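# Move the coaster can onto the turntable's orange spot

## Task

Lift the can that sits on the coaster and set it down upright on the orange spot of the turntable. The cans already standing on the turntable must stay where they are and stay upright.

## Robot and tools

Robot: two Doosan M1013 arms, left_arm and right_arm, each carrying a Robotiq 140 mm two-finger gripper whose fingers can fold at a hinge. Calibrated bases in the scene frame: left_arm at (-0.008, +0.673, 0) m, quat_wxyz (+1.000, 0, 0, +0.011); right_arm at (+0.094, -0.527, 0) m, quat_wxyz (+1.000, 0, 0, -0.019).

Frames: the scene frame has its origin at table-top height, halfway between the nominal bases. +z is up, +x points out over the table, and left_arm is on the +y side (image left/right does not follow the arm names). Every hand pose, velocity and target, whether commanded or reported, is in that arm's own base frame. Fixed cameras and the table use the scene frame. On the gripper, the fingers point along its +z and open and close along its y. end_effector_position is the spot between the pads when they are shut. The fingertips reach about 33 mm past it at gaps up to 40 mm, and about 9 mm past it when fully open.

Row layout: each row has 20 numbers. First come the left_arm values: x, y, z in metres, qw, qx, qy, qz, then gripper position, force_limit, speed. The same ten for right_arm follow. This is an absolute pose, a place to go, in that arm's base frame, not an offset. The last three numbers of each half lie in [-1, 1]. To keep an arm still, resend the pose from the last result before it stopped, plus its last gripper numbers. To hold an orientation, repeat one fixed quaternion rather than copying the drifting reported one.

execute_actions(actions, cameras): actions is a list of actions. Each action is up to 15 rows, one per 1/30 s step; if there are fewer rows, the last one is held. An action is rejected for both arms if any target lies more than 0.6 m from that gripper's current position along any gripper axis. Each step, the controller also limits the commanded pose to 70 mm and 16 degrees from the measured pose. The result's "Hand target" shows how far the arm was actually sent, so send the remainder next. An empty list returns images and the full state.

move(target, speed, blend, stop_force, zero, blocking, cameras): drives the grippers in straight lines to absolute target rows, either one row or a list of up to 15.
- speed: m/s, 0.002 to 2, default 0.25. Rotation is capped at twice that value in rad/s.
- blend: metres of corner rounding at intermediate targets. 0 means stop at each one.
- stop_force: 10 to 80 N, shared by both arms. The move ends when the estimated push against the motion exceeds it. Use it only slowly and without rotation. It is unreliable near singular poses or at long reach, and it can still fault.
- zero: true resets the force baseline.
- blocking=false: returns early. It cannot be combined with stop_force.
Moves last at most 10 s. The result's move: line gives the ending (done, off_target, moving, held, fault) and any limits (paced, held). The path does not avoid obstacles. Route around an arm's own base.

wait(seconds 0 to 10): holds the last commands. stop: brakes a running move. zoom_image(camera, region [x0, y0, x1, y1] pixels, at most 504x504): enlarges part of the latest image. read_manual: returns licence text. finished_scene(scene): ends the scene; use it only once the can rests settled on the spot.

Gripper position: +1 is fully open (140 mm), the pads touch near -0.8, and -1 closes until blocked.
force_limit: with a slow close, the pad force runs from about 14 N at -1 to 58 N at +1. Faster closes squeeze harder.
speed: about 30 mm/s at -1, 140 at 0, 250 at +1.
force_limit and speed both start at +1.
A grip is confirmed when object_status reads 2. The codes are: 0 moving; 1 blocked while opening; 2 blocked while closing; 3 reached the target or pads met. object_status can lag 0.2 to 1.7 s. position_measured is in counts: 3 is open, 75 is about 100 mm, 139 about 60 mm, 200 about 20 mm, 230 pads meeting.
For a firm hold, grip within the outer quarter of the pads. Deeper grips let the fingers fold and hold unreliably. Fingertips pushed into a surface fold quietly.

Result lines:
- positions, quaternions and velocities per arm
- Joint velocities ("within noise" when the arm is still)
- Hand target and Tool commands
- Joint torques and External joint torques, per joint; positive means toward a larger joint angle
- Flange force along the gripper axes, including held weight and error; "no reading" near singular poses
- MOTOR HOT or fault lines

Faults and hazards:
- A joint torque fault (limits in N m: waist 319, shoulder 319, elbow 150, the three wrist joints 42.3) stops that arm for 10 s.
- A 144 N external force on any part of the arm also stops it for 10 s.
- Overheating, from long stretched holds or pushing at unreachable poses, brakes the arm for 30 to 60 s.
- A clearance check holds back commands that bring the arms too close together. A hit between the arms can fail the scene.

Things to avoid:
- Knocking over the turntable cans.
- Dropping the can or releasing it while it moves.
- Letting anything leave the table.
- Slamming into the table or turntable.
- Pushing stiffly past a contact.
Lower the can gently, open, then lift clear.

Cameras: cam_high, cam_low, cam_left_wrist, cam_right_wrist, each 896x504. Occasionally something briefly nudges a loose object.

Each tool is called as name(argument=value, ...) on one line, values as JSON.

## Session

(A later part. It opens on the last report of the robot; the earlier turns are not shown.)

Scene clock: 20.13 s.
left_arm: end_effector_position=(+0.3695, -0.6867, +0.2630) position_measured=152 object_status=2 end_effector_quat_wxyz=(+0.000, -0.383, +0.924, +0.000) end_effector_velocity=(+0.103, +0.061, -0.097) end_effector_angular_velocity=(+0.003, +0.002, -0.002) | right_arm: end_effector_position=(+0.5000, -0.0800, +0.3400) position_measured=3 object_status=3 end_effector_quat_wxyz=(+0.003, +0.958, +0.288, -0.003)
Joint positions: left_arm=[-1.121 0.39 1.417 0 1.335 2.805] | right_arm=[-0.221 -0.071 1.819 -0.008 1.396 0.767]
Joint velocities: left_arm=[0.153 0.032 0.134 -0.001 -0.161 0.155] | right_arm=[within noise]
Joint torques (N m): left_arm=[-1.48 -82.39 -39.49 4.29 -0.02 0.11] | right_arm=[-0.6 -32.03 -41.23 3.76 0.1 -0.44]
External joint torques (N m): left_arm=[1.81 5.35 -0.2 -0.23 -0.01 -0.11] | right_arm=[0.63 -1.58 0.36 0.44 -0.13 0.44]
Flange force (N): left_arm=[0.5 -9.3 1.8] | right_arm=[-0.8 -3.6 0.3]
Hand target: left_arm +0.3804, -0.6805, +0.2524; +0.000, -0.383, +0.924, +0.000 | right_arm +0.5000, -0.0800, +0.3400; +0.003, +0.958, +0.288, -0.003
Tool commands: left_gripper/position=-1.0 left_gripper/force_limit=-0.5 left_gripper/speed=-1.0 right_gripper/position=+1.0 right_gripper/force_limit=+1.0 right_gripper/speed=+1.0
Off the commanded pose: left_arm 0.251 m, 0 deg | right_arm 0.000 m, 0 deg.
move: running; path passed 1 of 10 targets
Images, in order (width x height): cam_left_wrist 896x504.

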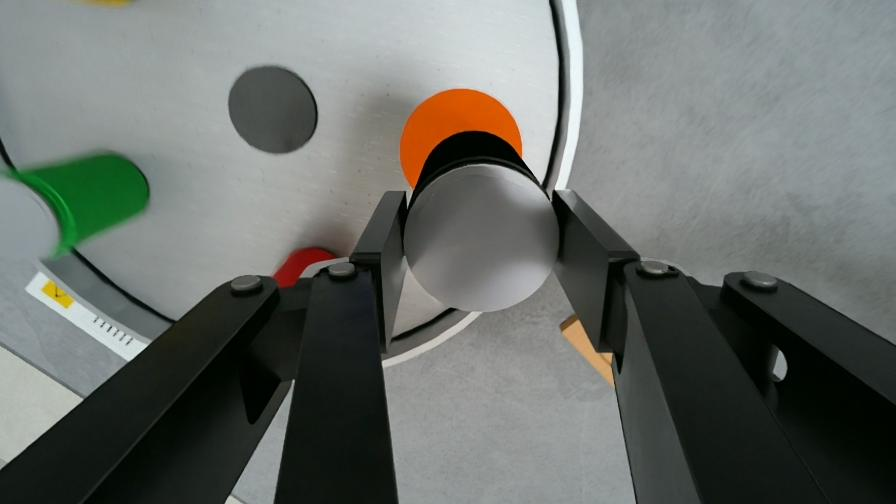

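move(target=[[0.4863,-0.6753,0.185,0,-0.3827,0.9239,0,-1,-0.5,-1,0.50,-0.08,0.34,0.003,0.958,0.288,-0.003,1,1,1],[0.5178,-0.6917,0.168,0,-0.3827,0.9239,0,-1,-0.5,-1,0.50,-0.08,0.34,0.003,0.958,0.288,-0.003,1,1,1],[0.5440,-0.7157,0.161,0,-0.3827,0.9239,0,-1,-0.5,-1,0.50,-0.08,0.34,0.003,0.958,0.288,-0.003,1,1,1],[0.5631,-0.7456,0.161,0,-0.3827,0.9239,0,-1,-0.5,-1,0.50,-0.08,0.34,0.003,0.958,0.288,-0.003,1,1,1],[0.5737,-0.7795,0.161,0,-0.3827,0.9239,0,-1,-0.5,-1,0.50,-0.08,0.34,0.003,0.958,0.288,-0.003,1,1,1],[0.5753,-0.8150,0.161,0,-0.3827,0.9239,0,-1,-0.5,-1,0.50,-0.08,0.34,0.003,0.958,0.288,-0.003,1,1,1]], speed=[0.13,0.134,0.124,0.122,0.122,0.122], blend=0.015, blocking=false, cameras=["cam_left_wrist"])

wait(seconds=0.45, cameras=["cam_left_wrist"])

move(target=[[0.5737,-0.7795,0.161,0,-0.3827,0.9239,0,0.1,-0.5,0,0.50,-0.08,0.34,0.003,0.958,0.288,-0.003,1,1,1],[0.5753,-0.8150,0.175,0,-0.3827,0.9239,0,0.1,-0.5,0,0.50,-0.08,0.34,0.003,0.958,0.288,-0.003,1,1,1],[0.5676,-0.8496,0.26,0,-0.3827,0.9239,0,0.1,-0.5,0,0.50,-0.08,0.34,0.003,0.958,0.288,-0.003,1,1,1],[0.5512,-0.8811,0.31,0,-0.3827,0.9239,0,0.1,-0.5,0,0.50,-0.08,0.34,0.003,0.958,0.288,-0.003,1,1,1]], speed=[0.122,0.13,0.25,0.15], blend=0.012, blocking=false, cameras=["cam_left_wrist"])

wait(seconds=3, cameras=["cam_left_wrist", "cam_high", "cam_low"])

Scene clock: 21.57 s.
left_arm: end_effector_position=(+0.5075, -0.6864, +0.1737) position_measured=152 object_status=2 end_effector_quat_wxyz=(+0.000, -0.383, +0.924, +0.000) end_effector_velocity=(+0.105, -0.060, -0.052) end_effector_angular_velocity=(-0.015, -0.011, +0.002) | right_arm: end_effector_position=(+0.5000, -0.0800, +0.3400) position_measured=3 object_status=3 end_effector_quat_wxyz=(+0.003, +0.958, +0.288, -0.003)
Joint positions: left_arm=[-0.975 0.546 1.345 0 1.25 2.952] | right_arm=[-0.221 -0.071 1.819 -0.008 1.396 0.767]
Joint velocities: left_arm=[0.062 0.192 -0.21 0.001 0 0.06] | right_arm=[within noise]
Joint torques (N m): left_arm=[-2.95 -101.17 -41.75 4.23 -0.25 0.13] | right_arm=[-0.02 -31.79 -41.43 3.69 0.07 -0.44]
External joint torques (N m): left_arm=[2.41 6.17 0.5 -0.06 0.17 -0.13] | right_arm=[-0.03 -1.65 0.61 0.51 -0.1 0.44]
Flange force (N): left_arm=[-1.4 -9.0 3.5] | right_arm=[-2.1 -3.0 0.7]
Hand target: left_arm +0.5184, -0.6929, +0.1684; +0.000, -0.383, +0.924, +0.000 | right_arm +0.5000, -0.0800, +0.3400; +0.003, +0.958, +0.288, -0.003
Tool commands: left_gripper/position=-1.0 left_gripper/force_limit=-0.5 left_gripper/speed=-1.0 right_gripper/position=+1.0 right_gripper/force_limit=+1.0 right_gripper/speed=+1.0
Off the commanded pose: left_arm 0.146 m, 0 deg | right_arm 0.000 m, 0 deg.
earlier move: replaced; path passed 4 of 10 targets
move: running; path passed 1 of 6 targets; blend cut to 0.0093 m at target 1
Images, in order (width x height): cam_left_wrist 896x504.

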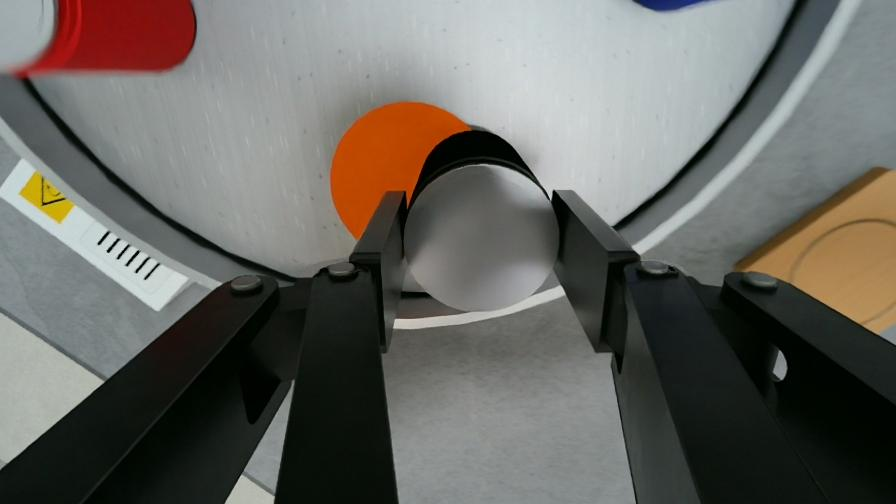

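Scene clock: 22.03 s.
left_arm: end_effector_position=(+0.5488, -0.7238, +0.1612) position_measured=152 object_status=2 end_effector_quat_wxyz=(+0.000, -0.383, +0.924, +0.000) end_effector_velocity=(+0.069, -0.098, -0.005) end_effector_angular_velocity=(-0.001, -0.001, -0.002) | right_arm: end_effector_position=(+0.5000, -0.0800, +0.3400) position_measured=3 object_status=3 end_effector_quat_wxyz=(+0.003, +0.958, +0.288, -0.003)
Joint positions: left_arm=[-0.96 0.641 1.213 0 1.287 2.967] | right_arm=[-0.221 -0.071 1.819 -0.008 1.396 0.767]
Joint velocities: left_arm=[0 0.201 -0.33 0 0.127 0.002] | right_arm=[within noise]
Joint torques (N m): left_arm=[-1.76 -111.39 -41.49 4.26 -0.14 -0.06] | right_arm=[-0.28 -31.74 -41.15 3.66 0.04 -0.41]
External joint torques (N m): left_arm=[1.62 7.97 0.55 -0.11 0.13 0.06] | right_arm=[0.29 -1.81 0.29 0.55 -0.07 0.41]
Flange force (N): left_arm=[-0.2 -12.0 4.2] | right_arm=[-1.5 -3.2 0.1]
Hand target: left_arm +0.5559, -0.7345, +0.1609; +0.000, -0.383, +0.924, -0.001 | right_arm +0.5000, -0.0800, +0.3400; +0.003, +0.958, +0.288, -0.003
Tool commands: left_gripper/position=-1.0 left_gripper/force_limit=-0.5 left_gripper/speed=-1.0 right_gripper/position=+1.0 right_gripper/force_limit=+1.0 right_gripper/speed=+1.0
Off the commanded pose: left_arm 0.095 m, 0 deg | right_arm 0.000 m, 0 deg.
earlier move: running; path passed 3 of 6 targets; blend cut to 0.0093 m at target 1
wait: 0.47 s; no rest
Images, in order (width x height): cam_left_wrist 896x504.

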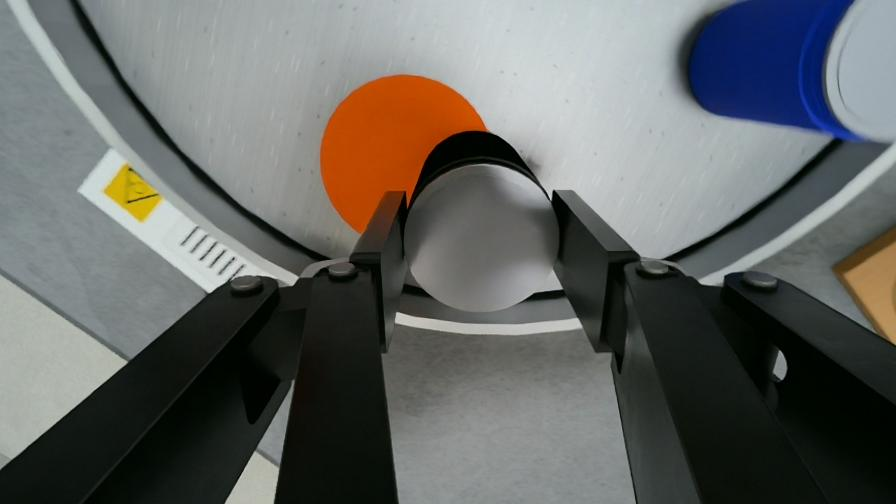

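Scene clock: 22.53 s.
left_arm: end_effector_position=(+0.5721, -0.7789, +0.1624) position_measured=117 object_status=0 end_effector_quat_wxyz=(+0.000, -0.383, +0.924, -0.001) end_effector_velocity=(+0.024, -0.117, +0.025) end_effector_angular_velocity=(-0.001, -0.003, +0.002) | right_arm: end_effector_position=(+0.5000, -0.0800, +0.3400) position_measured=3 object_status=3 end_effector_quat_wxyz=(+0.003, +0.958, +0.288, -0.003)
Joint positions: left_arm=[-0.973 0.741 1.038 0 1.362 2.954] | right_arm=[-0.221 -0.071 1.819 -0.008 1.396 0.767]
Joint velocities: left_arm=[-0.048 0.189 -0.378 0.001 0.187 -0.05] | right_arm=[within noise]
Joint torques (N m): left_arm=[-1.66 -121.88 -41 4.41 -0.15 0.32] | right_arm=[-0.01 -32.14 -41.36 3.68 0.09 -0.48]
External joint torques (N m): left_arm=[-0.35 7.57 -1.59 -0.14 0.13 -0.32] | right_arm=[0.03 -1.25 0.57 0.52 -0.13 0.48]
Flange force (N): left_arm=[3.6 -18.9 0.9] | right_arm=[-1.4 -2.6 0.8]
Hand target: left_arm +0.5738, -0.7919, +0.1660; +0.000, -0.383, +0.924, -0.001 | right_arm +0.5000, -0.0800, +0.3400; +0.003, +0.958, +0.288, -0.003
Tool commands: left_gripper/position=+0.1 left_gripper/force_limit=-0.5 left_gripper/speed=+0.0 right_gripper/position=+1.0 right_gripper/force_limit=+1.0 right_gripper/speed=+1.0
Off the commanded pose: left_arm 0.181 m, 0 deg | right_arm 0.000 m, 0 deg.
earlier move: replaced; path passed 3 of 6 targets; blend cut to 0.0093 m at target 1
move: running; path passed 1 of 4 targets
Images, in order (width x height): cam_left_wrist 896x504.

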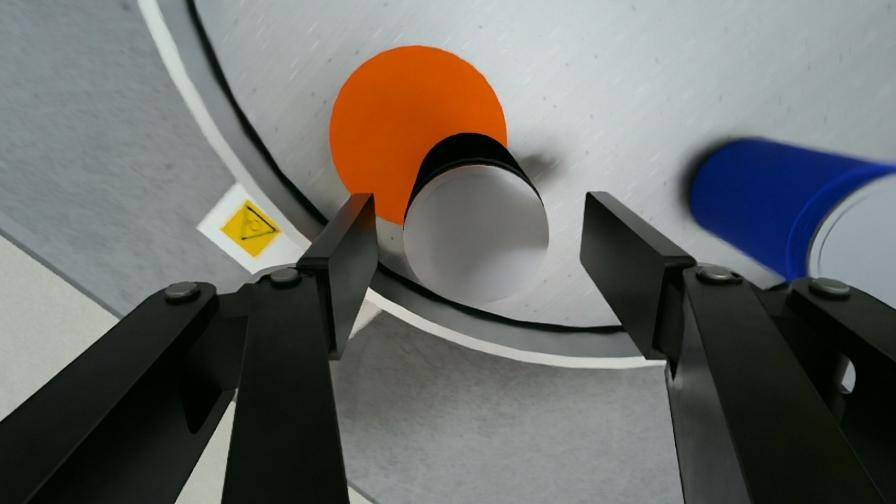

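Scene clock: 23.87 s.
left_arm: end_effector_position=(+0.5512, -0.8810, +0.3100) position_measured=117 object_status=3 end_effector_quat_wxyz=(+0.000, -0.383, +0.924, +0.000) end_effector_velocity=(+0.003, +0.001, +0.001) end_effector_angular_velocity=(+0.002, +0.001, +0.004) | right_arm: end_effector_position=(+0.5000, -0.0800, +0.3400) position_measured=3 object_status=3 end_effector_quat_wxyz=(+0.003, +0.958, +0.288, -0.003)
Joint positions: left_arm=[-1.045 0.913 0.457 0 1.771 2.882] | right_arm=[-0.221 -0.071 1.819 -0.008 1.396 0.767]
Joint velocities: left_arm=[0.002 0.007 -0.015 0 0.011 -0.001] | right_arm=[within noise]
Joint torques (N m): left_arm=[-0.94 -133.59 -39.85 4.39 -0.18 -0.02] | right_arm=[-0.25 -31.65 -41.26 3.71 0.08 -0.38]
External joint torques (N m): left_arm=[1.64 8.72 -1.7 -0.15 0.17 0.02] | right_arm=[0.22 -1.57 0.49 0.49 -0.11 0.38]
Flange force (N): left_arm=[0.0 0.0 0.0] | right_arm=[-1.6 -3.0 0.5]
Hand target: left_arm +0.5512, -0.8811, +0.3100; +0.000, -0.383, +0.924, +0.000 | right_arm +0.5000, -0.0800, +0.3400; +0.003, +0.958, +0.288, -0.003
Tool commands: left_gripper/position=+0.1 left_gripper/force_limit=-0.5 left_gripper/speed=+0.0 right_gripper/position=+1.0 right_gripper/force_limit=+1.0 right_gripper/speed=+1.0
Off the commanded pose: left_arm 0.000 m, 0 deg | right_arm 0.000 m, 0 deg.
earlier move: done
wait: 1.33 of 3 s (the move ended)
Images, in order (width x height): cam_high 896x504, cam_low 896x504, cam_left_wrist 896x504.

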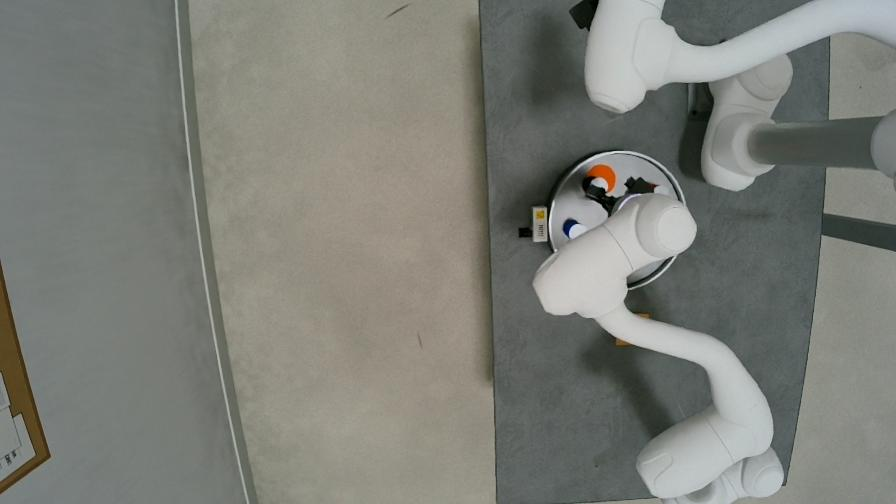

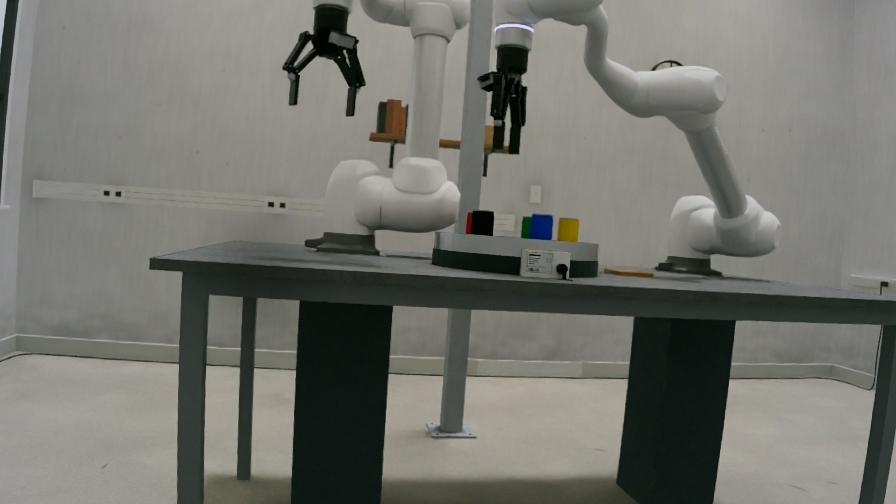

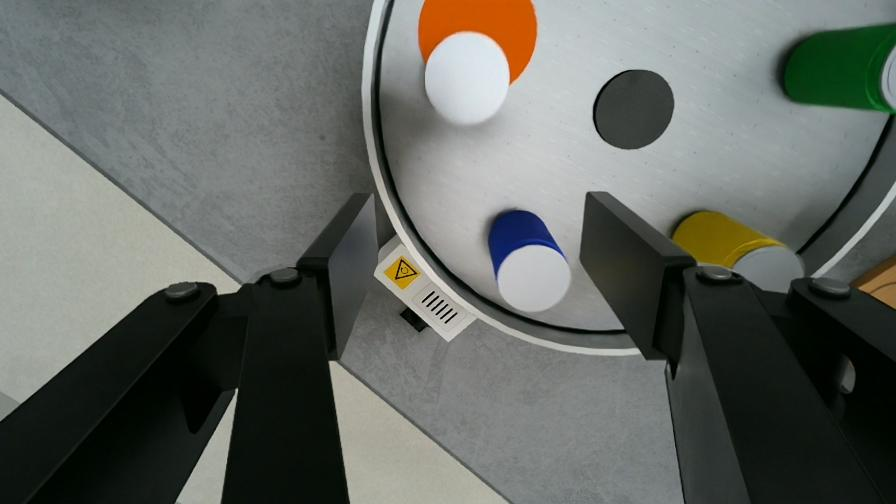

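move(target=[[0.46,-0.78,0.30,0,-0.3827,0.9239,0,0.1,-0.5,0,0.50,-0.08,0.34,0.003,0.958,0.288,-0.003,1,1,1],[0.3349,-0.7150,0.28,0,-0.3827,0.9239,0,0.1,-0.5,0,0.50,-0.08,0.34,0.003,0.958,0.288,-0.003,1,1,1]], speed=0.25, blend=[0.03,0], cameras=["cam_left_wrist","cam_high"])

Scene clock: 27.53 s.
left_arm: end_effector_position=(+0.3349, -0.7150, +0.2800) position_measured=117 object_status=3 end_effector_quat_wxyz=(+0.000, -0.383, +0.924, +0.000) | right_arm: end_effector_position=(+0.5000, -0.0800, +0.3400) position_measured=3 object_status=3 end_effector_quat_wxyz=(+0.003, +0.958, +0.288, -0.003)
Joint positions: left_arm=[-1.176 0.399 1.372 0 1.371 2.751] | right_arm=[-0.221 -0.071 1.819 -0.008 1.396 0.767]
Joint torques (N m): left_arm=[-1.11 -88.6 -40.84 4.42 -0.08 0.03] | right_arm=[-0.36 -31.6 -41.25 3.7 0.08 -0.39]
External joint torques (N m): left_arm=[1.52 6.56 -0.73 -0.18 0.05 -0.04] | right_arm=[0.27 -1.79 0.42 0.5 -0.12 0.39]
Flange force (N): left_arm=[2.5 -12.3 1.1] | right_arm=[-1.7 -3.3 0.3]
Hand target: left_arm +0.3349, -0.7150, +0.2800; +0.000, -0.383, +0.924, +0.000 | right_arm +0.5000, -0.0800, +0.3400; +0.003, +0.958, +0.288, -0.003
Off the commanded pose: left_arm 0.000 m, 0 deg | right_arm 0.000 m, 0 deg.
move: done
Images, in order (width x height): cam_high 896x504, cam_left_wrist 896x504.

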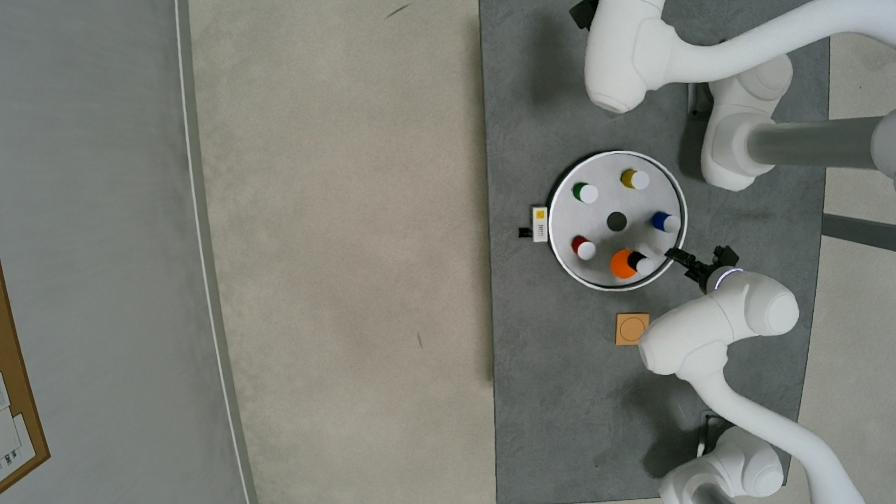

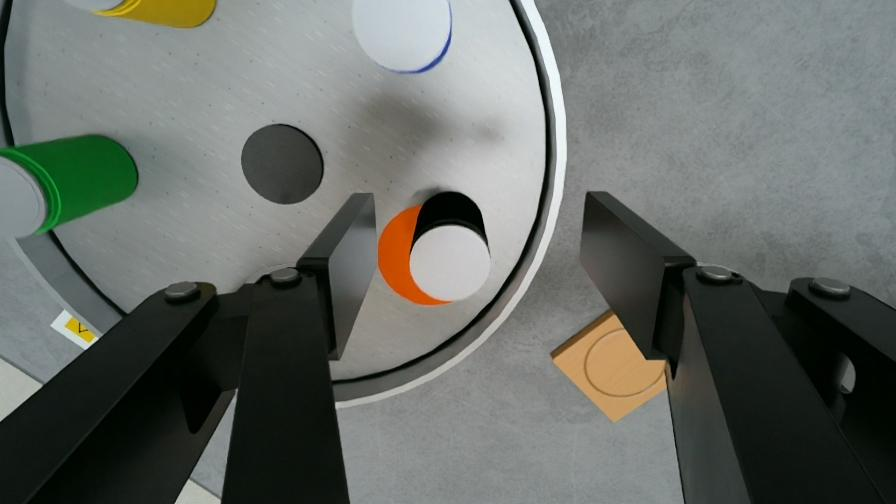

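wait(seconds=0.1, cameras=["cam_left_wrist"])

Scene clock: 29.00 s.
left_arm: end_effector_position=(+0.3349, -0.7150, +0.2800) position_measured=117 object_status=3 end_effector_quat_wxyz=(+0.000, -0.383, +0.924, +0.000) | right_arm: end_effector_position=(+0.5000, -0.0800, +0.3400) position_measured=3 object_status=3 end_effector_quat_wxyz=(+0.003, +0.958, +0.288, -0.003)
Joint positions: left_arm=[-1.176 0.399 1.372 0 1.37 2.751] | right_arm=[-0.221 -0.071 1.819 -0.008 1.396 0.767]
Joint torques (N m): left_arm=[-1.07 -87.95 -40.46 4.41 -0.13 -0.03] | right_arm=[-0.21 -31.67 -41.29 3.68 0.08 -0.45]
External joint torques (N m): left_arm=[1.05 6.05 -0.98 -0.19 0.11 0.03] | right_arm=[0.23 -2 0.4 0.53 -0.12 0.45]
Flange force (N): left_arm=[2.9 -11.9 0.5] | right_arm=[-1.9 -3.5 0.3]
Hand target: left_arm +0.3349, -0.7150, +0.2800; +0.000, -0.383, +0.924, +0.000 | right_arm +0.5000, -0.0800, +0.3400; +0.003, +0.958, +0.288, -0.003
Tool commands: left_gripper/position=+0.1 left_gripper/force_limit=-0.5 left_gripper/speed=+0.0 right_gripper/position=+1.0 right_gripper/force_limit=+1.0 right_gripper/speed=+1.0
Off the commanded pose: left_arm 0.000 m, 0 deg | right_arm 0.000 m, 0 deg.
wait: 0.10 s; at rest from the start
Images, in order (width x height): cam_left_wrist 896x504.

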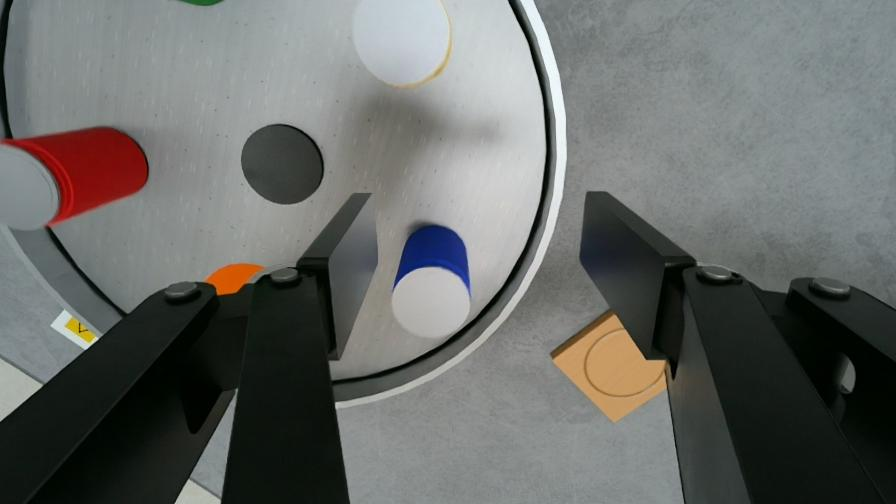

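wait(seconds=4.22)

move(target=[[0.3612,-0.6909,0.272,0,-0.3827,0.9239,0,0.1,-0.5,0,0.50,-0.08,0.34,0.003,0.958,0.288,-0.003,1,1,1],[0.3929,-0.6744,0.24,0,-0.3827,0.9239,0,0.1,-0.5,0,0.50,-0.08,0.34,0.003,0.958,0.288,-0.003,1,1,1],[0.4279,-0.6666,0.21,0,-0.3827,0.9239,0,0.1,-0.5,0,0.50,-0.08,0.34,0.003,0.958,0.288,-0.003,1,1,1],[0.4636,-0.6682,0.20,0,-0.3827,0.9239,0,0.1,-0.5,0,0.50,-0.08,0.34,0.003,0.958,0.288,-0.003,1,1,1],[0.4977,-0.6789,0.20,0,-0.3827,0.9239,0,0.1,-0.5,0,0.50,-0.08,0.34,0.003,0.958,0.288,-0.003,1,1,1],[0.5279,-0.6982,0.20,0,-0.3827,0.9239,0,0.1,-0.5,0,0.50,-0.08,0.34,0.003,0.958,0.288,-0.003,1,1,1],[0.5520,-0.7245,0.20,0,-0.3827,0.9239,0,0.1,-0.5,0,0.50,-0.08,0.34,0.003,0.958,0.288,-0.003,1,1,1],[0.5685,-0.7562,0.20,0,-0.3827,0.9239,0,0.1,-0.5,0,0.50,-0.08,0.34,0.003,0.958,0.288,-0.003,1,1,1],[0.5763,-0.7912,0.28,0,-0.3827,0.9239,0,0.1,-0.5,0,0.50,-0.08,0.34,0.003,0.958,0.288,-0.003,1,1,1],[0.5747,-0.8269,0.30,0,-0.3827,0.9239,0,0.1,-0.5,0,0.50,-0.08,0.34,0.003,0.958,0.288,-0.003,1,1,1]], blend=0.015, speed=[0.125,0.165,0.161,0.127,0.1228,0.1228,0.1228,0.1228,0.2,0.125], blocking=false, cameras=["cam_left_wrist"])

Scene clock: 33.83 s.
left_arm: end_effector_position=(+0.3349, -0.7150, +0.2800) position_measured=117 object_status=3 end_effector_quat_wxyz=(+0.000, -0.383, +0.924, +0.000) | right_arm: end_effector_position=(+0.5000, -0.0800, +0.3400) position_measured=3 object_status=3 end_effector_quat_wxyz=(+0.003, +0.958, +0.288, -0.003)
Joint positions: left_arm=[-1.176 0.399 1.372 0 1.37 2.751] | right_arm=[-0.221 -0.071 1.819 -0.008 1.396 0.767]
Joint torques (N m): left_arm=[-1.33 -87.82 -40.88 4.39 -0.01 -0.05] | right_arm=[-0.17 -31.83 -41.26 3.67 0.13 -0.45]
External joint torques (N m): left_arm=[1.16 5.62 -0.75 -0.16 -0.02 0.05] | right_arm=[0.14 -1.63 0.42 0.54 -0.17 0.45]
Flange force (N): left_arm=[2.2 -10.7 0.9] | right_arm=[-1.6 -3.0 0.5]
Hand target: left_arm +0.3349, -0.7150, +0.2800; +0.000, -0.383, +0.924, +0.000 | right_arm +0.5000, -0.0800, +0.3400; +0.003, +0.958, +0.288, -0.003
Tool commands: left_gripper/position=+0.1 left_gripper/force_limit=-0.5 left_gripper/speed=+0.0 right_gripper/position=+1.0 right_gripper/force_limit=+1.0 right_gripper/speed=+1.0
Off the commanded pose: left_arm 0.000 m, 0 deg | right_arm 0.000 m, 0 deg.
wait: 4.23 s; at rest from the start

Scene clock: 34.33 s.
left_arm: end_effector_position=(+0.3696, -0.6866, +0.2630) position_measured=117 object_status=3 end_effector_quat_wxyz=(+0.000, -0.383, +0.924, +0.000) end_effector_velocity=(+0.102, +0.061, -0.098) end_effector_angular_velocity=(+0.006, +0.003, -0.001) | right_arm: end_effector_position=(+0.5000, -0.0800, +0.3400) position_measured=3 object_status=3 end_effector_quat_wxyz=(+0.003, +0.958, +0.288, -0.003)
Joint positions: left_arm=[-1.121 0.39 1.417 0 1.335 2.805] | right_arm=[-0.221 -0.071 1.819 -0.008 1.396 0.767]
Joint velocities: left_arm=[0.152 0.033 0.134 0 -0.16 0.152] | right_arm=[within noise]
Joint torques (N m): left_arm=[-1.07 -83.61 -38.38 4.14 -0.05 -0.11] | right_arm=[-0.43 -31.51 -41.24 3.67 0.1 -0.48]
External joint torques (N m): left_arm=[1.41 6.42 -1.5 -0.06 0.01 0.11] | right_arm=[0.31 -2.12 0.35 0.53 -0.13 0.48]
Flange force (N): left_arm=[2.1 -13.7 0.5] | right_arm=[-1.8 -3.8 0.2]
Hand target: left_arm +0.3804, -0.6805, +0.2524; +0.000, -0.383, +0.924, +0.000 | right_arm +0.5000, -0.0800, +0.3400; +0.003, +0.958, +0.288, -0.003
Tool commands: left_gripper/position=+0.1 left_gripper/force_limit=-0.5 left_gripper/speed=+0.0 right_gripper/position=+1.0 right_gripper/force_limit=+1.0 right_gripper/speed=+1.0
Off the commanded pose: left_arm 0.251 m, 0 deg | right_arm 0.000 m, 0 deg.
move: running; path passed 1 of 10 targets
Images, in order (width x height): cam_left_wrist 896x504.

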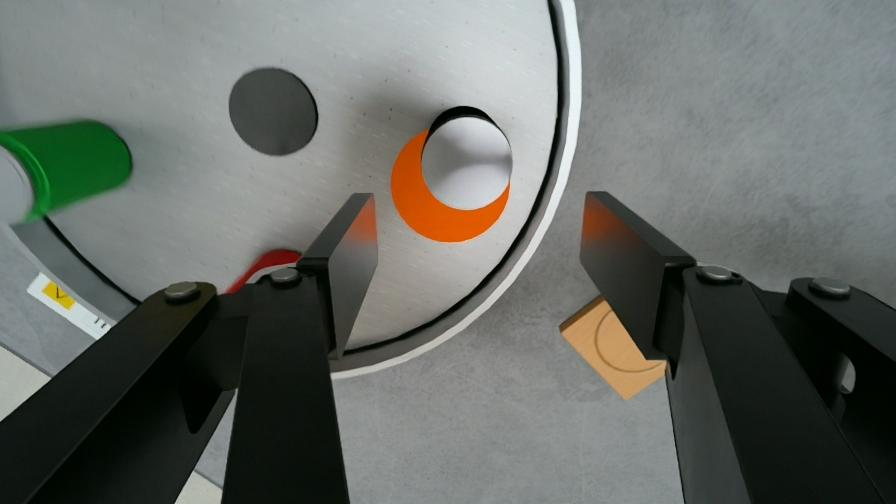

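move(target=[[0.5178,-0.6917,0.168,0,-0.3827,0.9239,0,0.1,-0.5,0,0.50,-0.08,0.34,0.003,0.958,0.288,-0.003,1,1,1],[0.5409,-0.7121,0.161,0,-0.3827,0.9239,0,0.1,-0.5,0,0.50,-0.08,0.34,0.003,0.958,0.288,-0.003,1,1,1],[0.5599,-0.7392,0.161,0,-0.3827,0.9239,0,0.1,-0.5,0,0.50,-0.08,0.34,0.003,0.958,0.288,-0.003,1,1,1],[0.5718,-0.7702,0.161,0,-0.3827,0.9239,0,0.1,-0.5,0,0.50,-0.08,0.34,0.003,0.958,0.288,-0.003,1,1,1],[0.5758,-0.8031,0.161,0,-0.3827,0.9239,0,0.1,-0.5,0,0.50,-0.08,0.34,0.003,0.958,0.288,-0.003,1,1,1]], blend=0.012, speed=[0.12,0.114,0.116,0.122,0.122], blocking=false)

wait(seconds=0.3, cameras=["cam_left_wrist"])

move(target=[[0.5599,-0.7392,0.161,0,-0.3827,0.9239,0,-1,-0.5,-0.7,0.50,-0.08,0.34,0.003,0.958,0.288,-0.003,1,1,1],[0.5718,-0.7702,0.161,0,-0.3827,0.9239,0,-1,-0.5,-0.7,0.50,-0.08,0.34,0.003,0.958,0.288,-0.003,1,1,1],[0.5758,-0.8031,0.161,0,-0.3827,0.9239,0,-1,-0.5,-0.7,0.50,-0.08,0.34,0.003,0.958,0.288,-0.003,1,1,1],[0.5718,-0.8360,0.165,0,-0.3827,0.9239,0,-1,-0.5,-0.7,0.50,-0.08,0.34,0.003,0.958,0.288,-0.003,1,1,1],[0.5599,-0.8670,0.21,0,-0.3827,0.9239,0,-1,-0.5,-0.7,0.50,-0.08,0.34,0.003,0.958,0.288,-0.003,1,1,1],[0.5440,-0.8905,0.28,0,-0.3827,0.9239,0,-1,-0.5,-0.7,0.50,-0.08,0.34,0.003,0.958,0.288,-0.003,1,1,1]], blend=0.012, speed=[0.122,0.122,0.122,0.122,0.2,0.25], blocking=false)

wait(seconds=3, cameras=["cam_left_wrist", "cam_high"])

Scene clock: 35.53 s.
left_arm: end_effector_position=(+0.5018, -0.6844, +0.1785) position_measured=117 object_status=3 end_effector_quat_wxyz=(+0.000, -0.383, +0.924, +0.000) end_effector_velocity=(+0.095, -0.042, -0.062) end_effector_angular_velocity=(-0.001, +0.000, -0.001) | right_arm: end_effector_position=(+0.5000, -0.0800, +0.3400) position_measured=3 object_status=3 end_effector_quat_wxyz=(+0.003, +0.958, +0.288, -0.003)
Joint positions: left_arm=[-0.979 0.536 1.352 0 1.253 2.948] | right_arm=[-0.221 -0.071 1.819 -0.008 1.396 0.767]
Joint velocities: left_arm=[0.065 0.173 -0.159 -0.001 -0.015 0.066] | right_arm=[within noise]
Joint torques (N m): left_arm=[-2.55 -98.44 -39.38 4.28 0.11 -0.22] | right_arm=[0.22 -31.89 -41.15 3.68 0.13 -0.47]
External joint torques (N m): left_arm=[2.71 4.46 -1.21 -0.16 -0.13 0.22] | right_arm=[-0.31 -1.97 0.21 0.53 -0.16 0.47]
Flange force (N): left_arm=[-1.9 -10.5 1.2] | right_arm=[-2.4 -2.6 0.1]
Hand target: left_arm +0.5115, -0.6887, +0.1721; +0.000, -0.383, +0.924, +0.000 | right_arm +0.5000, -0.0800, +0.3400; +0.003, +0.958, +0.288, -0.003
Tool commands: left_gripper/position=+0.1 left_gripper/force_limit=-0.5 left_gripper/speed=+0.0 right_gripper/position=+1.0 right_gripper/force_limit=+1.0 right_gripper/speed=+1.0
Off the commanded pose: left_arm 0.141 m, 0 deg | right_arm 0.000 m, 0 deg.
earlier move: replaced; path passed 3 of 10 targets
move: running; path passed 0 of 5 targets

Scene clock: 35.83 s.
left_arm: end_effector_position=(+0.5285, -0.7012, +0.1648) position_measured=117 object_status=3 end_effector_quat_wxyz=(+0.000, -0.383, +0.924, +0.000) end_effector_velocity=(+0.083, -0.070, -0.027) end_effector_angular_velocity=(+0.000, +0.000, -0.001) | right_arm: end_effector_position=(+0.5000, -0.0800, +0.3400) position_measured=3 object_status=3 end_effector_quat_wxyz=(+0.003, +0.958, +0.288, -0.003)
Joint positions: left_arm=[-0.964 0.59 1.291 0 1.26 2.963] | right_arm=[-0.221 -0.071 1.819 -0.008 1.396 0.767]
Joint velocities: left_arm=[0.032 0.184 -0.251 0 0.068 0.033] | right_arm=[within noise]
Joint torques (N m): left_arm=[-2.97 -102.91 -39.61 4.31 -0.1 -0.24] | right_arm=[-0.24 -31.58 -41.54 3.73 0.08 -0.42]
External joint torques (N m): left_arm=[2.3 3.66 -1.18 -0.19 0.08 0.24] | right_arm=[0.24 -1.67 0.78 0.46 -0.12 0.42]
Flange force (N): left_arm=[-1.6 -9.5 0.5] | right_arm=[-1.9 -3.5 0.9]
Hand target: left_arm +0.5370, -0.7088, +0.1622; +0.000, -0.383, +0.924, +0.000 | right_arm +0.5000, -0.0800, +0.3400; +0.003, +0.958, +0.288, -0.003
Tool commands: left_gripper/position=+0.1 left_gripper/force_limit=-0.5 left_gripper/speed=+0.0 right_gripper/position=+1.0 right_gripper/force_limit=+1.0 right_gripper/speed=+1.0
Off the commanded pose: left_arm 0.112 m, 0 deg | right_arm 0.000 m, 0 deg.
earlier move: running; path passed 1 of 5 targets
wait: 0.30 s; no rest
Images, in order (width x height): cam_left_wrist 896x504.

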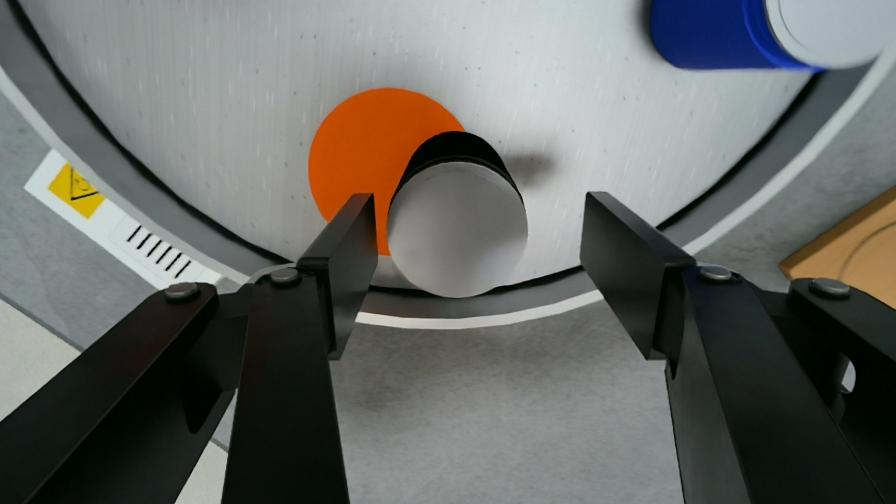

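Scene clock: 36.33 s.
left_arm: end_effector_position=(+0.5631, -0.7477, +0.1611) position_measured=156 object_status=0 end_effector_quat_wxyz=(+0.000, -0.383, +0.924, -0.001) end_effector_velocity=(+0.045, -0.113, -0.003) end_effector_angular_velocity=(+0.001, +0.000, -0.004) | right_arm: end_effector_position=(+0.5000, -0.0800, +0.3400) position_measured=3 object_status=3 end_effector_quat_wxyz=(+0.003, +0.958, +0.288, -0.003)
Joint positions: left_arm=[-0.962 0.687 1.134 0 1.32 2.965] | right_arm=[-0.221 -0.071 1.819 -0.008 1.396 0.767]
Joint velocities: left_arm=[-0.03 0.205 -0.348 0 0.145 -0.026] | right_arm=[within noise]
Joint torques (N m): left_arm=[-2.6 -104.06 -36.03 4.03 0.52 -0.23] | right_arm=[-0.02 -31.99 -41.42 3.65 0.07 -0.41]
External joint torques (N m): left_arm=[1.45 -4.67 -5.74 0.17 -0.54 0.23] | right_arm=[-0.15 -1.37 0.57 0.55 -0.11 0.41]
Flange force (N): left_arm=[-0.6 -8.6 -7.5] | right_arm=[-1.9 -2.4 0.7]
Hand target: left_arm +0.5676, -0.7600, +0.1609; +0.000, -0.383, +0.924, -0.001 | right_arm +0.5000, -0.0800, +0.3400; +0.003, +0.958, +0.288, -0.003
Tool commands: left_gripper/position=-1.0 left_gripper/force_limit=-0.5 left_gripper/speed=-0.7 right_gripper/position=+1.0 right_gripper/force_limit=+1.0 right_gripper/speed=+1.0
Off the commanded pose: left_arm 0.187 m, 0 deg | right_arm 0.000 m, 0 deg.
earlier move: replaced; path passed 1 of 5 targets
move: running; path passed 1 of 6 targets

Scene clock: 37.97 s.
left_arm: end_effector_position=(+0.5440, -0.8904, +0.2799) position_measured=156 object_status=2 end_effector_quat_wxyz=(+0.000, -0.383, +0.924, +0.000) end_effector_velocity=(+0.000, -0.001, +0.001) end_effector_angular_velocity=(+0.001, +0.001, -0.002) | right_arm: end_effector_position=(+0.5000, -0.0800, +0.3400) position_measured=3 object_status=3 end_effector_quat_wxyz=(+0.003, +0.958, +0.288, -0.003)
Joint positions: left_arm=[-1.055 0.91 0.518 0 1.713 2.872] | right_arm=[-0.221 -0.071 1.819 -0.008 1.396 0.767]
Joint velocities: left_arm=[0 0.004 -0.009 -0.001 0.006 0.002] | right_arm=[within noise]
Joint torques (N m): left_arm=[-1.58 -132.69 -40.73 4.42 -0.17 -0.04] | right_arm=[-0.51 -31.78 -41.18 3.68 0.05 -0.42]
External joint torques (N m): left_arm=[1.94 7.45 -1.34 -0.14 0.16 0.04] | right_arm=[0.47 -1.86 0.27 0.52 -0.09 0.43]
Flange force (N): left_arm=[0.0 0.0 0.0] | right_arm=[-1.3 -3.6 0.0]
Hand target: left_arm +0.5440, -0.8905, +0.2800; +0.000, -0.383, +0.924, +0.000 | right_arm +0.5000, -0.0800, +0.3400; +0.003, +0.958, +0.288, -0.003
Tool commands: left_gripper/position=-1.0 left_gripper/force_limit=-0.5 left_gripper/speed=-0.7 right_gripper/position=+1.0 right_gripper/force_limit=+1.0 right_gripper/speed=+1.0
Off the commanded pose: left_arm 0.000 m, 0 deg | right_arm 0.000 m, 0 deg.
earlier move: done
wait: 1.63 of 3 s (the move ended)
Images, in order (width x height): cam_high 896x504, cam_left_wrist 896x504.

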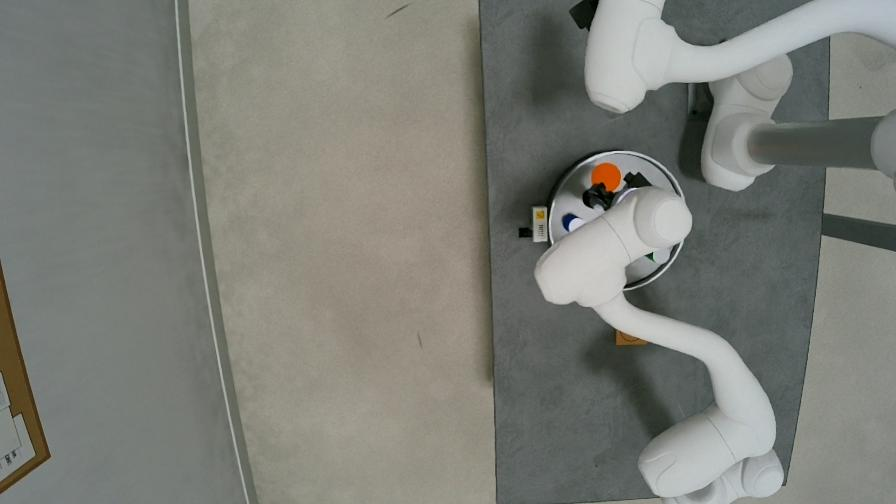

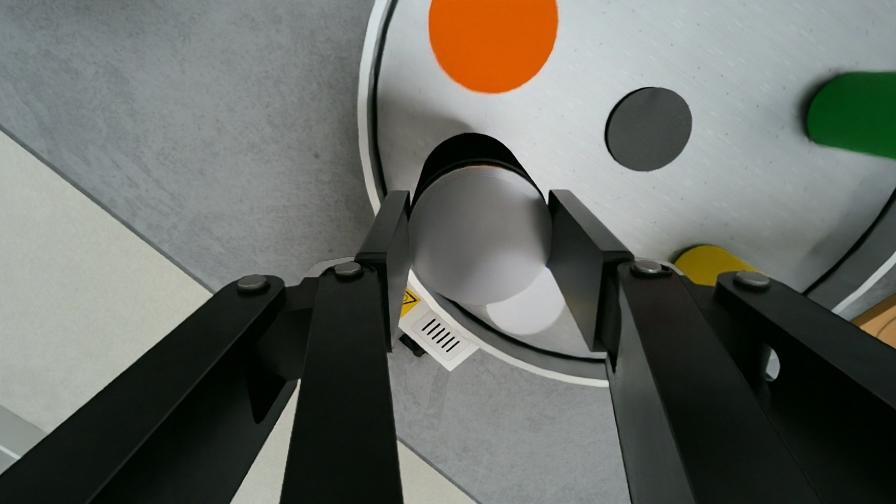

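move(target=[[0.46,-0.78,0.31,0,-0.3827,0.9239,0,-1,-0.5,-0.7,0.50,-0.08,0.34,0.003,0.958,0.288,-0.003,1,1,1],[0.3349,-0.7150,0.28,0,-0.3827,0.9239,0,-1,-0.5,-0.7,0.50,-0.08,0.34,0.003,0.958,0.288,-0.003,1,1,1]], blend=[0.03,0], speed=0.2, cameras=["cam_left_wrist","cam_low"])

Scene clock: 40.50 s.
left_arm: end_effector_position=(+0.3349, -0.7150, +0.2800) position_measured=156 object_status=2 end_effector_quat_wxyz=(+0.000, -0.383, +0.924, +0.000) | right_arm: end_effector_position=(+0.5000, -0.0800, +0.3400) position_measured=3 object_status=3 end_effector_quat_wxyz=(+0.003, +0.958, +0.288, -0.003)
Joint positions: left_arm=[-1.176 0.399 1.372 0 1.371 2.751] | right_arm=[-0.221 -0.071 1.819 -0.008 1.396 0.767]
Joint torques (N m): left_arm=[-0.68 -89.38 -41.43 4.35 -0.01 0.11] | right_arm=[0 -31.76 -41.58 3.69 0.1 -0.41]
External joint torques (N m): left_arm=[0.81 6.49 -0.41 -0.1 -0.01 -0.11] | right_arm=[0.04 -2.11 0.65 0.52 -0.13 0.41]
Flange force (N): left_arm=[3.1 -11.1 1.6] | right_arm=[-2.6 -3.6 0.6]
Hand target: left_arm +0.3349, -0.7150, +0.2800; +0.000, -0.383, +0.924, +0.000 | right_arm +0.5000, -0.0800, +0.3400; +0.003, +0.958, +0.288, -0.003
Off the commanded pose: left_arm 0.000 m, 0 deg | right_arm 0.000 m, 0 deg.
move: done
Images, in order (width x height): cam_low 896x504, cam_left_wrist 896x504.

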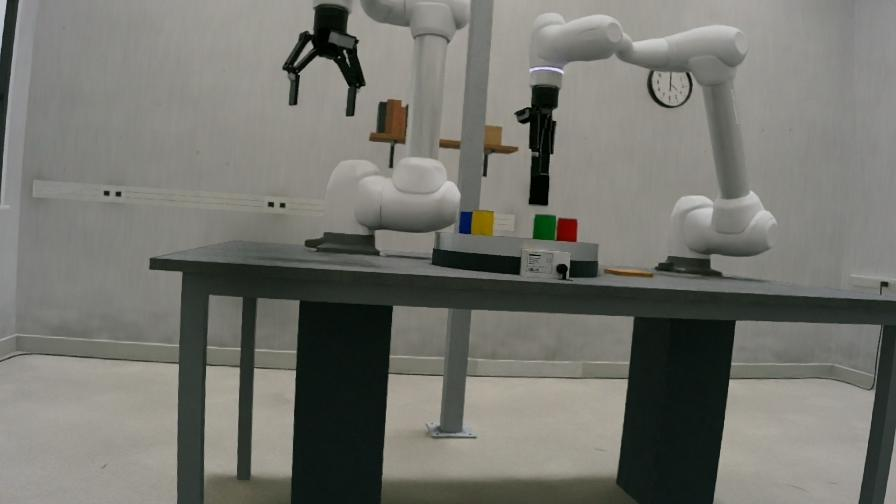

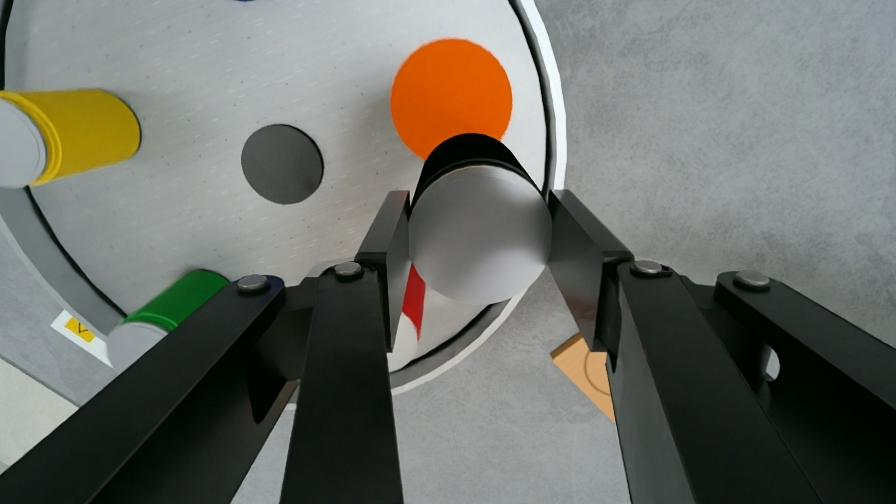

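wait(seconds=6.15)

move(target=[[0.3612,-0.6909,0.272,0,-0.3827,0.9239,0,-1,-0.5,-0.7,0.50,-0.08,0.34,0.003,0.958,0.288,-0.003,1,1,1],[0.3929,-0.6744,0.24,0,-0.3827,0.9239,0,-1,-0.5,-0.7,0.50,-0.08,0.34,0.003,0.958,0.288,-0.003,1,1,1],[0.4279,-0.6666,0.21,0,-0.3827,0.9239,0,-1,-0.5,-0.7,0.50,-0.08,0.34,0.003,0.958,0.288,-0.003,1,1,1],[0.4636,-0.6682,0.20,0,-0.3827,0.9239,0,-1,-0.5,-0.7,0.50,-0.08,0.34,0.003,0.958,0.288,-0.003,1,1,1],[0.4977,-0.6789,0.20,0,-0.3827,0.9239,0,-1,-0.5,-0.7,0.50,-0.08,0.34,0.003,0.958,0.288,-0.003,1,1,1],[0.5279,-0.6982,0.20,0,-0.3827,0.9239,0,-1,-0.5,-0.7,0.50,-0.08,0.34,0.003,0.958,0.288,-0.003,1,1,1],[0.5520,-0.7245,0.20,0,-0.3827,0.9239,0,-1,-0.5,-0.7,0.50,-0.08,0.34,0.003,0.958,0.288,-0.003,1,1,1],[0.5685,-0.7562,0.20,0,-0.3827,0.9239,0,-1,-0.5,-0.7,0.50,-0.08,0.34,0.003,0.958,0.288,-0.003,1,1,1],[0.5763,-0.7912,0.28,0,-0.3827,0.9239,0,-1,-0.5,-0.7,0.50,-0.08,0.34,0.003,0.958,0.288,-0.003,1,1,1],[0.5747,-0.8269,0.30,0,-0.3827,0.9239,0,-1,-0.5,-0.7,0.50,-0.08,0.34,0.003,0.958,0.288,-0.003,1,1,1]], blend=0.015, speed=[0.125,0.165,0.161,0.127,0.1228,0.1228,0.1228,0.1228,0.2,0.125], blocking=false, cameras=["cam_left_wrist"])

Scene clock: 47.43 s.
left_arm: end_effector_position=(+0.3349, -0.7150, +0.2800) position_measured=156 object_status=2 end_effector_quat_wxyz=(+0.000, -0.383, +0.924, +0.000) | right_arm: end_effector_position=(+0.5000, -0.0800, +0.3400) position_measured=3 object_status=3 end_effector_quat_wxyz=(+0.003, +0.958, +0.288, -0.003)
Joint positions: left_arm=[-1.176 0.399 1.372 0 1.37 2.751] | right_arm=[-0.221 -0.071 1.819 -0.008 1.396 0.767]
Joint torques (N m): left_arm=[-1.16 -89.22 -41.63 4.44 -0.11 0.05] | right_arm=[-0.1 -32.25 -41.32 3.71 0.12 -0.38]
External joint torques (N m): left_arm=[1.02 6.44 -0.28 -0.19 0.08 -0.05] | right_arm=[0 -1.2 0.46 0.49 -0.16 0.38]
Flange force (N): left_arm=[2.6 -10.9 1.6] | right_arm=[-1.4 -2.3 0.7]
Hand target: left_arm +0.3349, -0.7150, +0.2800; +0.000, -0.383, +0.924, +0.000 | right_arm +0.5000, -0.0800, +0.3400; +0.003, +0.958, +0.288, -0.003
Tool commands: left_gripper/position=-1.0 left_gripper/force_limit=-0.5 left_gripper/speed=-0.7 right_gripper/position=+1.0 right_gripper/force_limit=+1.0 right_gripper/speed=+1.0
Off the commanded pose: left_arm 0.000 m, 0 deg | right_arm 0.000 m, 0 deg.
wait: 6.17 s; at rest from the start

Scene clock: 47.93 s.
left_arm: end_effector_position=(+0.3696, -0.6866, +0.2630) position_measured=156 object_status=2 end_effector_quat_wxyz=(+0.000, -0.383, +0.924, +0.000) end_effector_velocity=(+0.103, +0.061, -0.098) end_effector_angular_velocity=(+0.004, +0.002, -0.001) | right_arm: end_effector_position=(+0.5000, -0.0800, +0.3400) position_measured=3 object_status=3 end_effector_quat_wxyz=(+0.003, +0.958, +0.288, -0.003)
Joint positions: left_arm=[-1.121 0.39 1.417 0 1.335 2.805] | right_arm=[-0.221 -0.071 1.819 -0.008 1.396 0.767]
Joint velocities: left_arm=[0.153 0.032 0.135 0 -0.162 0.155] | right_arm=[within noise]
Joint torques (N m): left_arm=[-5.37 -80.77 -40 4.21 -0.1 -0.04] | right_arm=[-0.46 -31.83 -41.34 3.7 0.09 -0.42]
External joint torques (N m): left_arm=[4.94 3.71 0.11 -0.16 0.06 0.04] | right_arm=[0.52 -1.86 0.47 0.5 -0.13 0.42]
Flange force (N): left_arm=[-4.4 -7.6 1.5] | right_arm=[-1.4 -3.8 0.4]
Hand target: left_arm +0.3804, -0.6805, +0.2524; +0.000, -0.383, +0.924, +0.000 | right_arm +0.5000, -0.0800, +0.3400; +0.003, +0.958, +0.288, -0.003
Tool commands: left_gripper/position=-1.0 left_gripper/force_limit=-0.5 left_gripper/speed=-0.7 right_gripper/position=+1.0 right_gripper/force_limit=+1.0 right_gripper/speed=+1.0
Off the commanded pose: left_arm 0.251 m, 0 deg | right_arm 0.000 m, 0 deg.
move: running; path passed 1 of 10 targets
Images, in order (width x height): cam_left_wrist 896x504.

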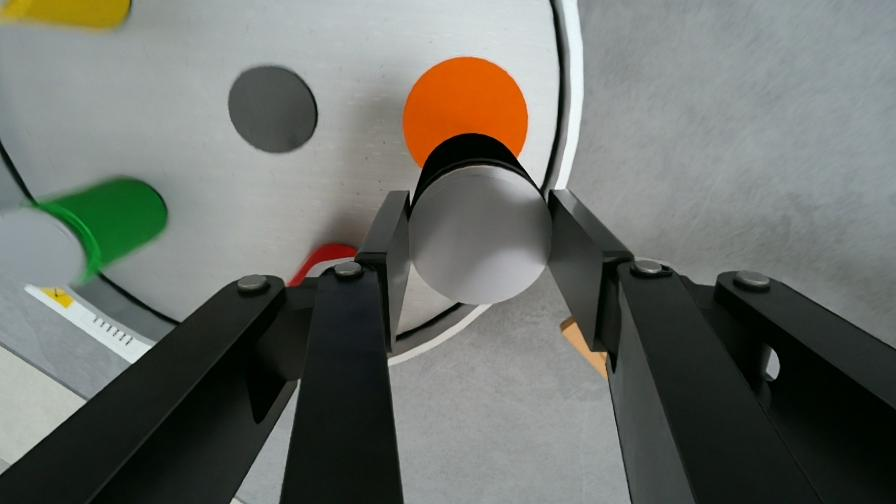

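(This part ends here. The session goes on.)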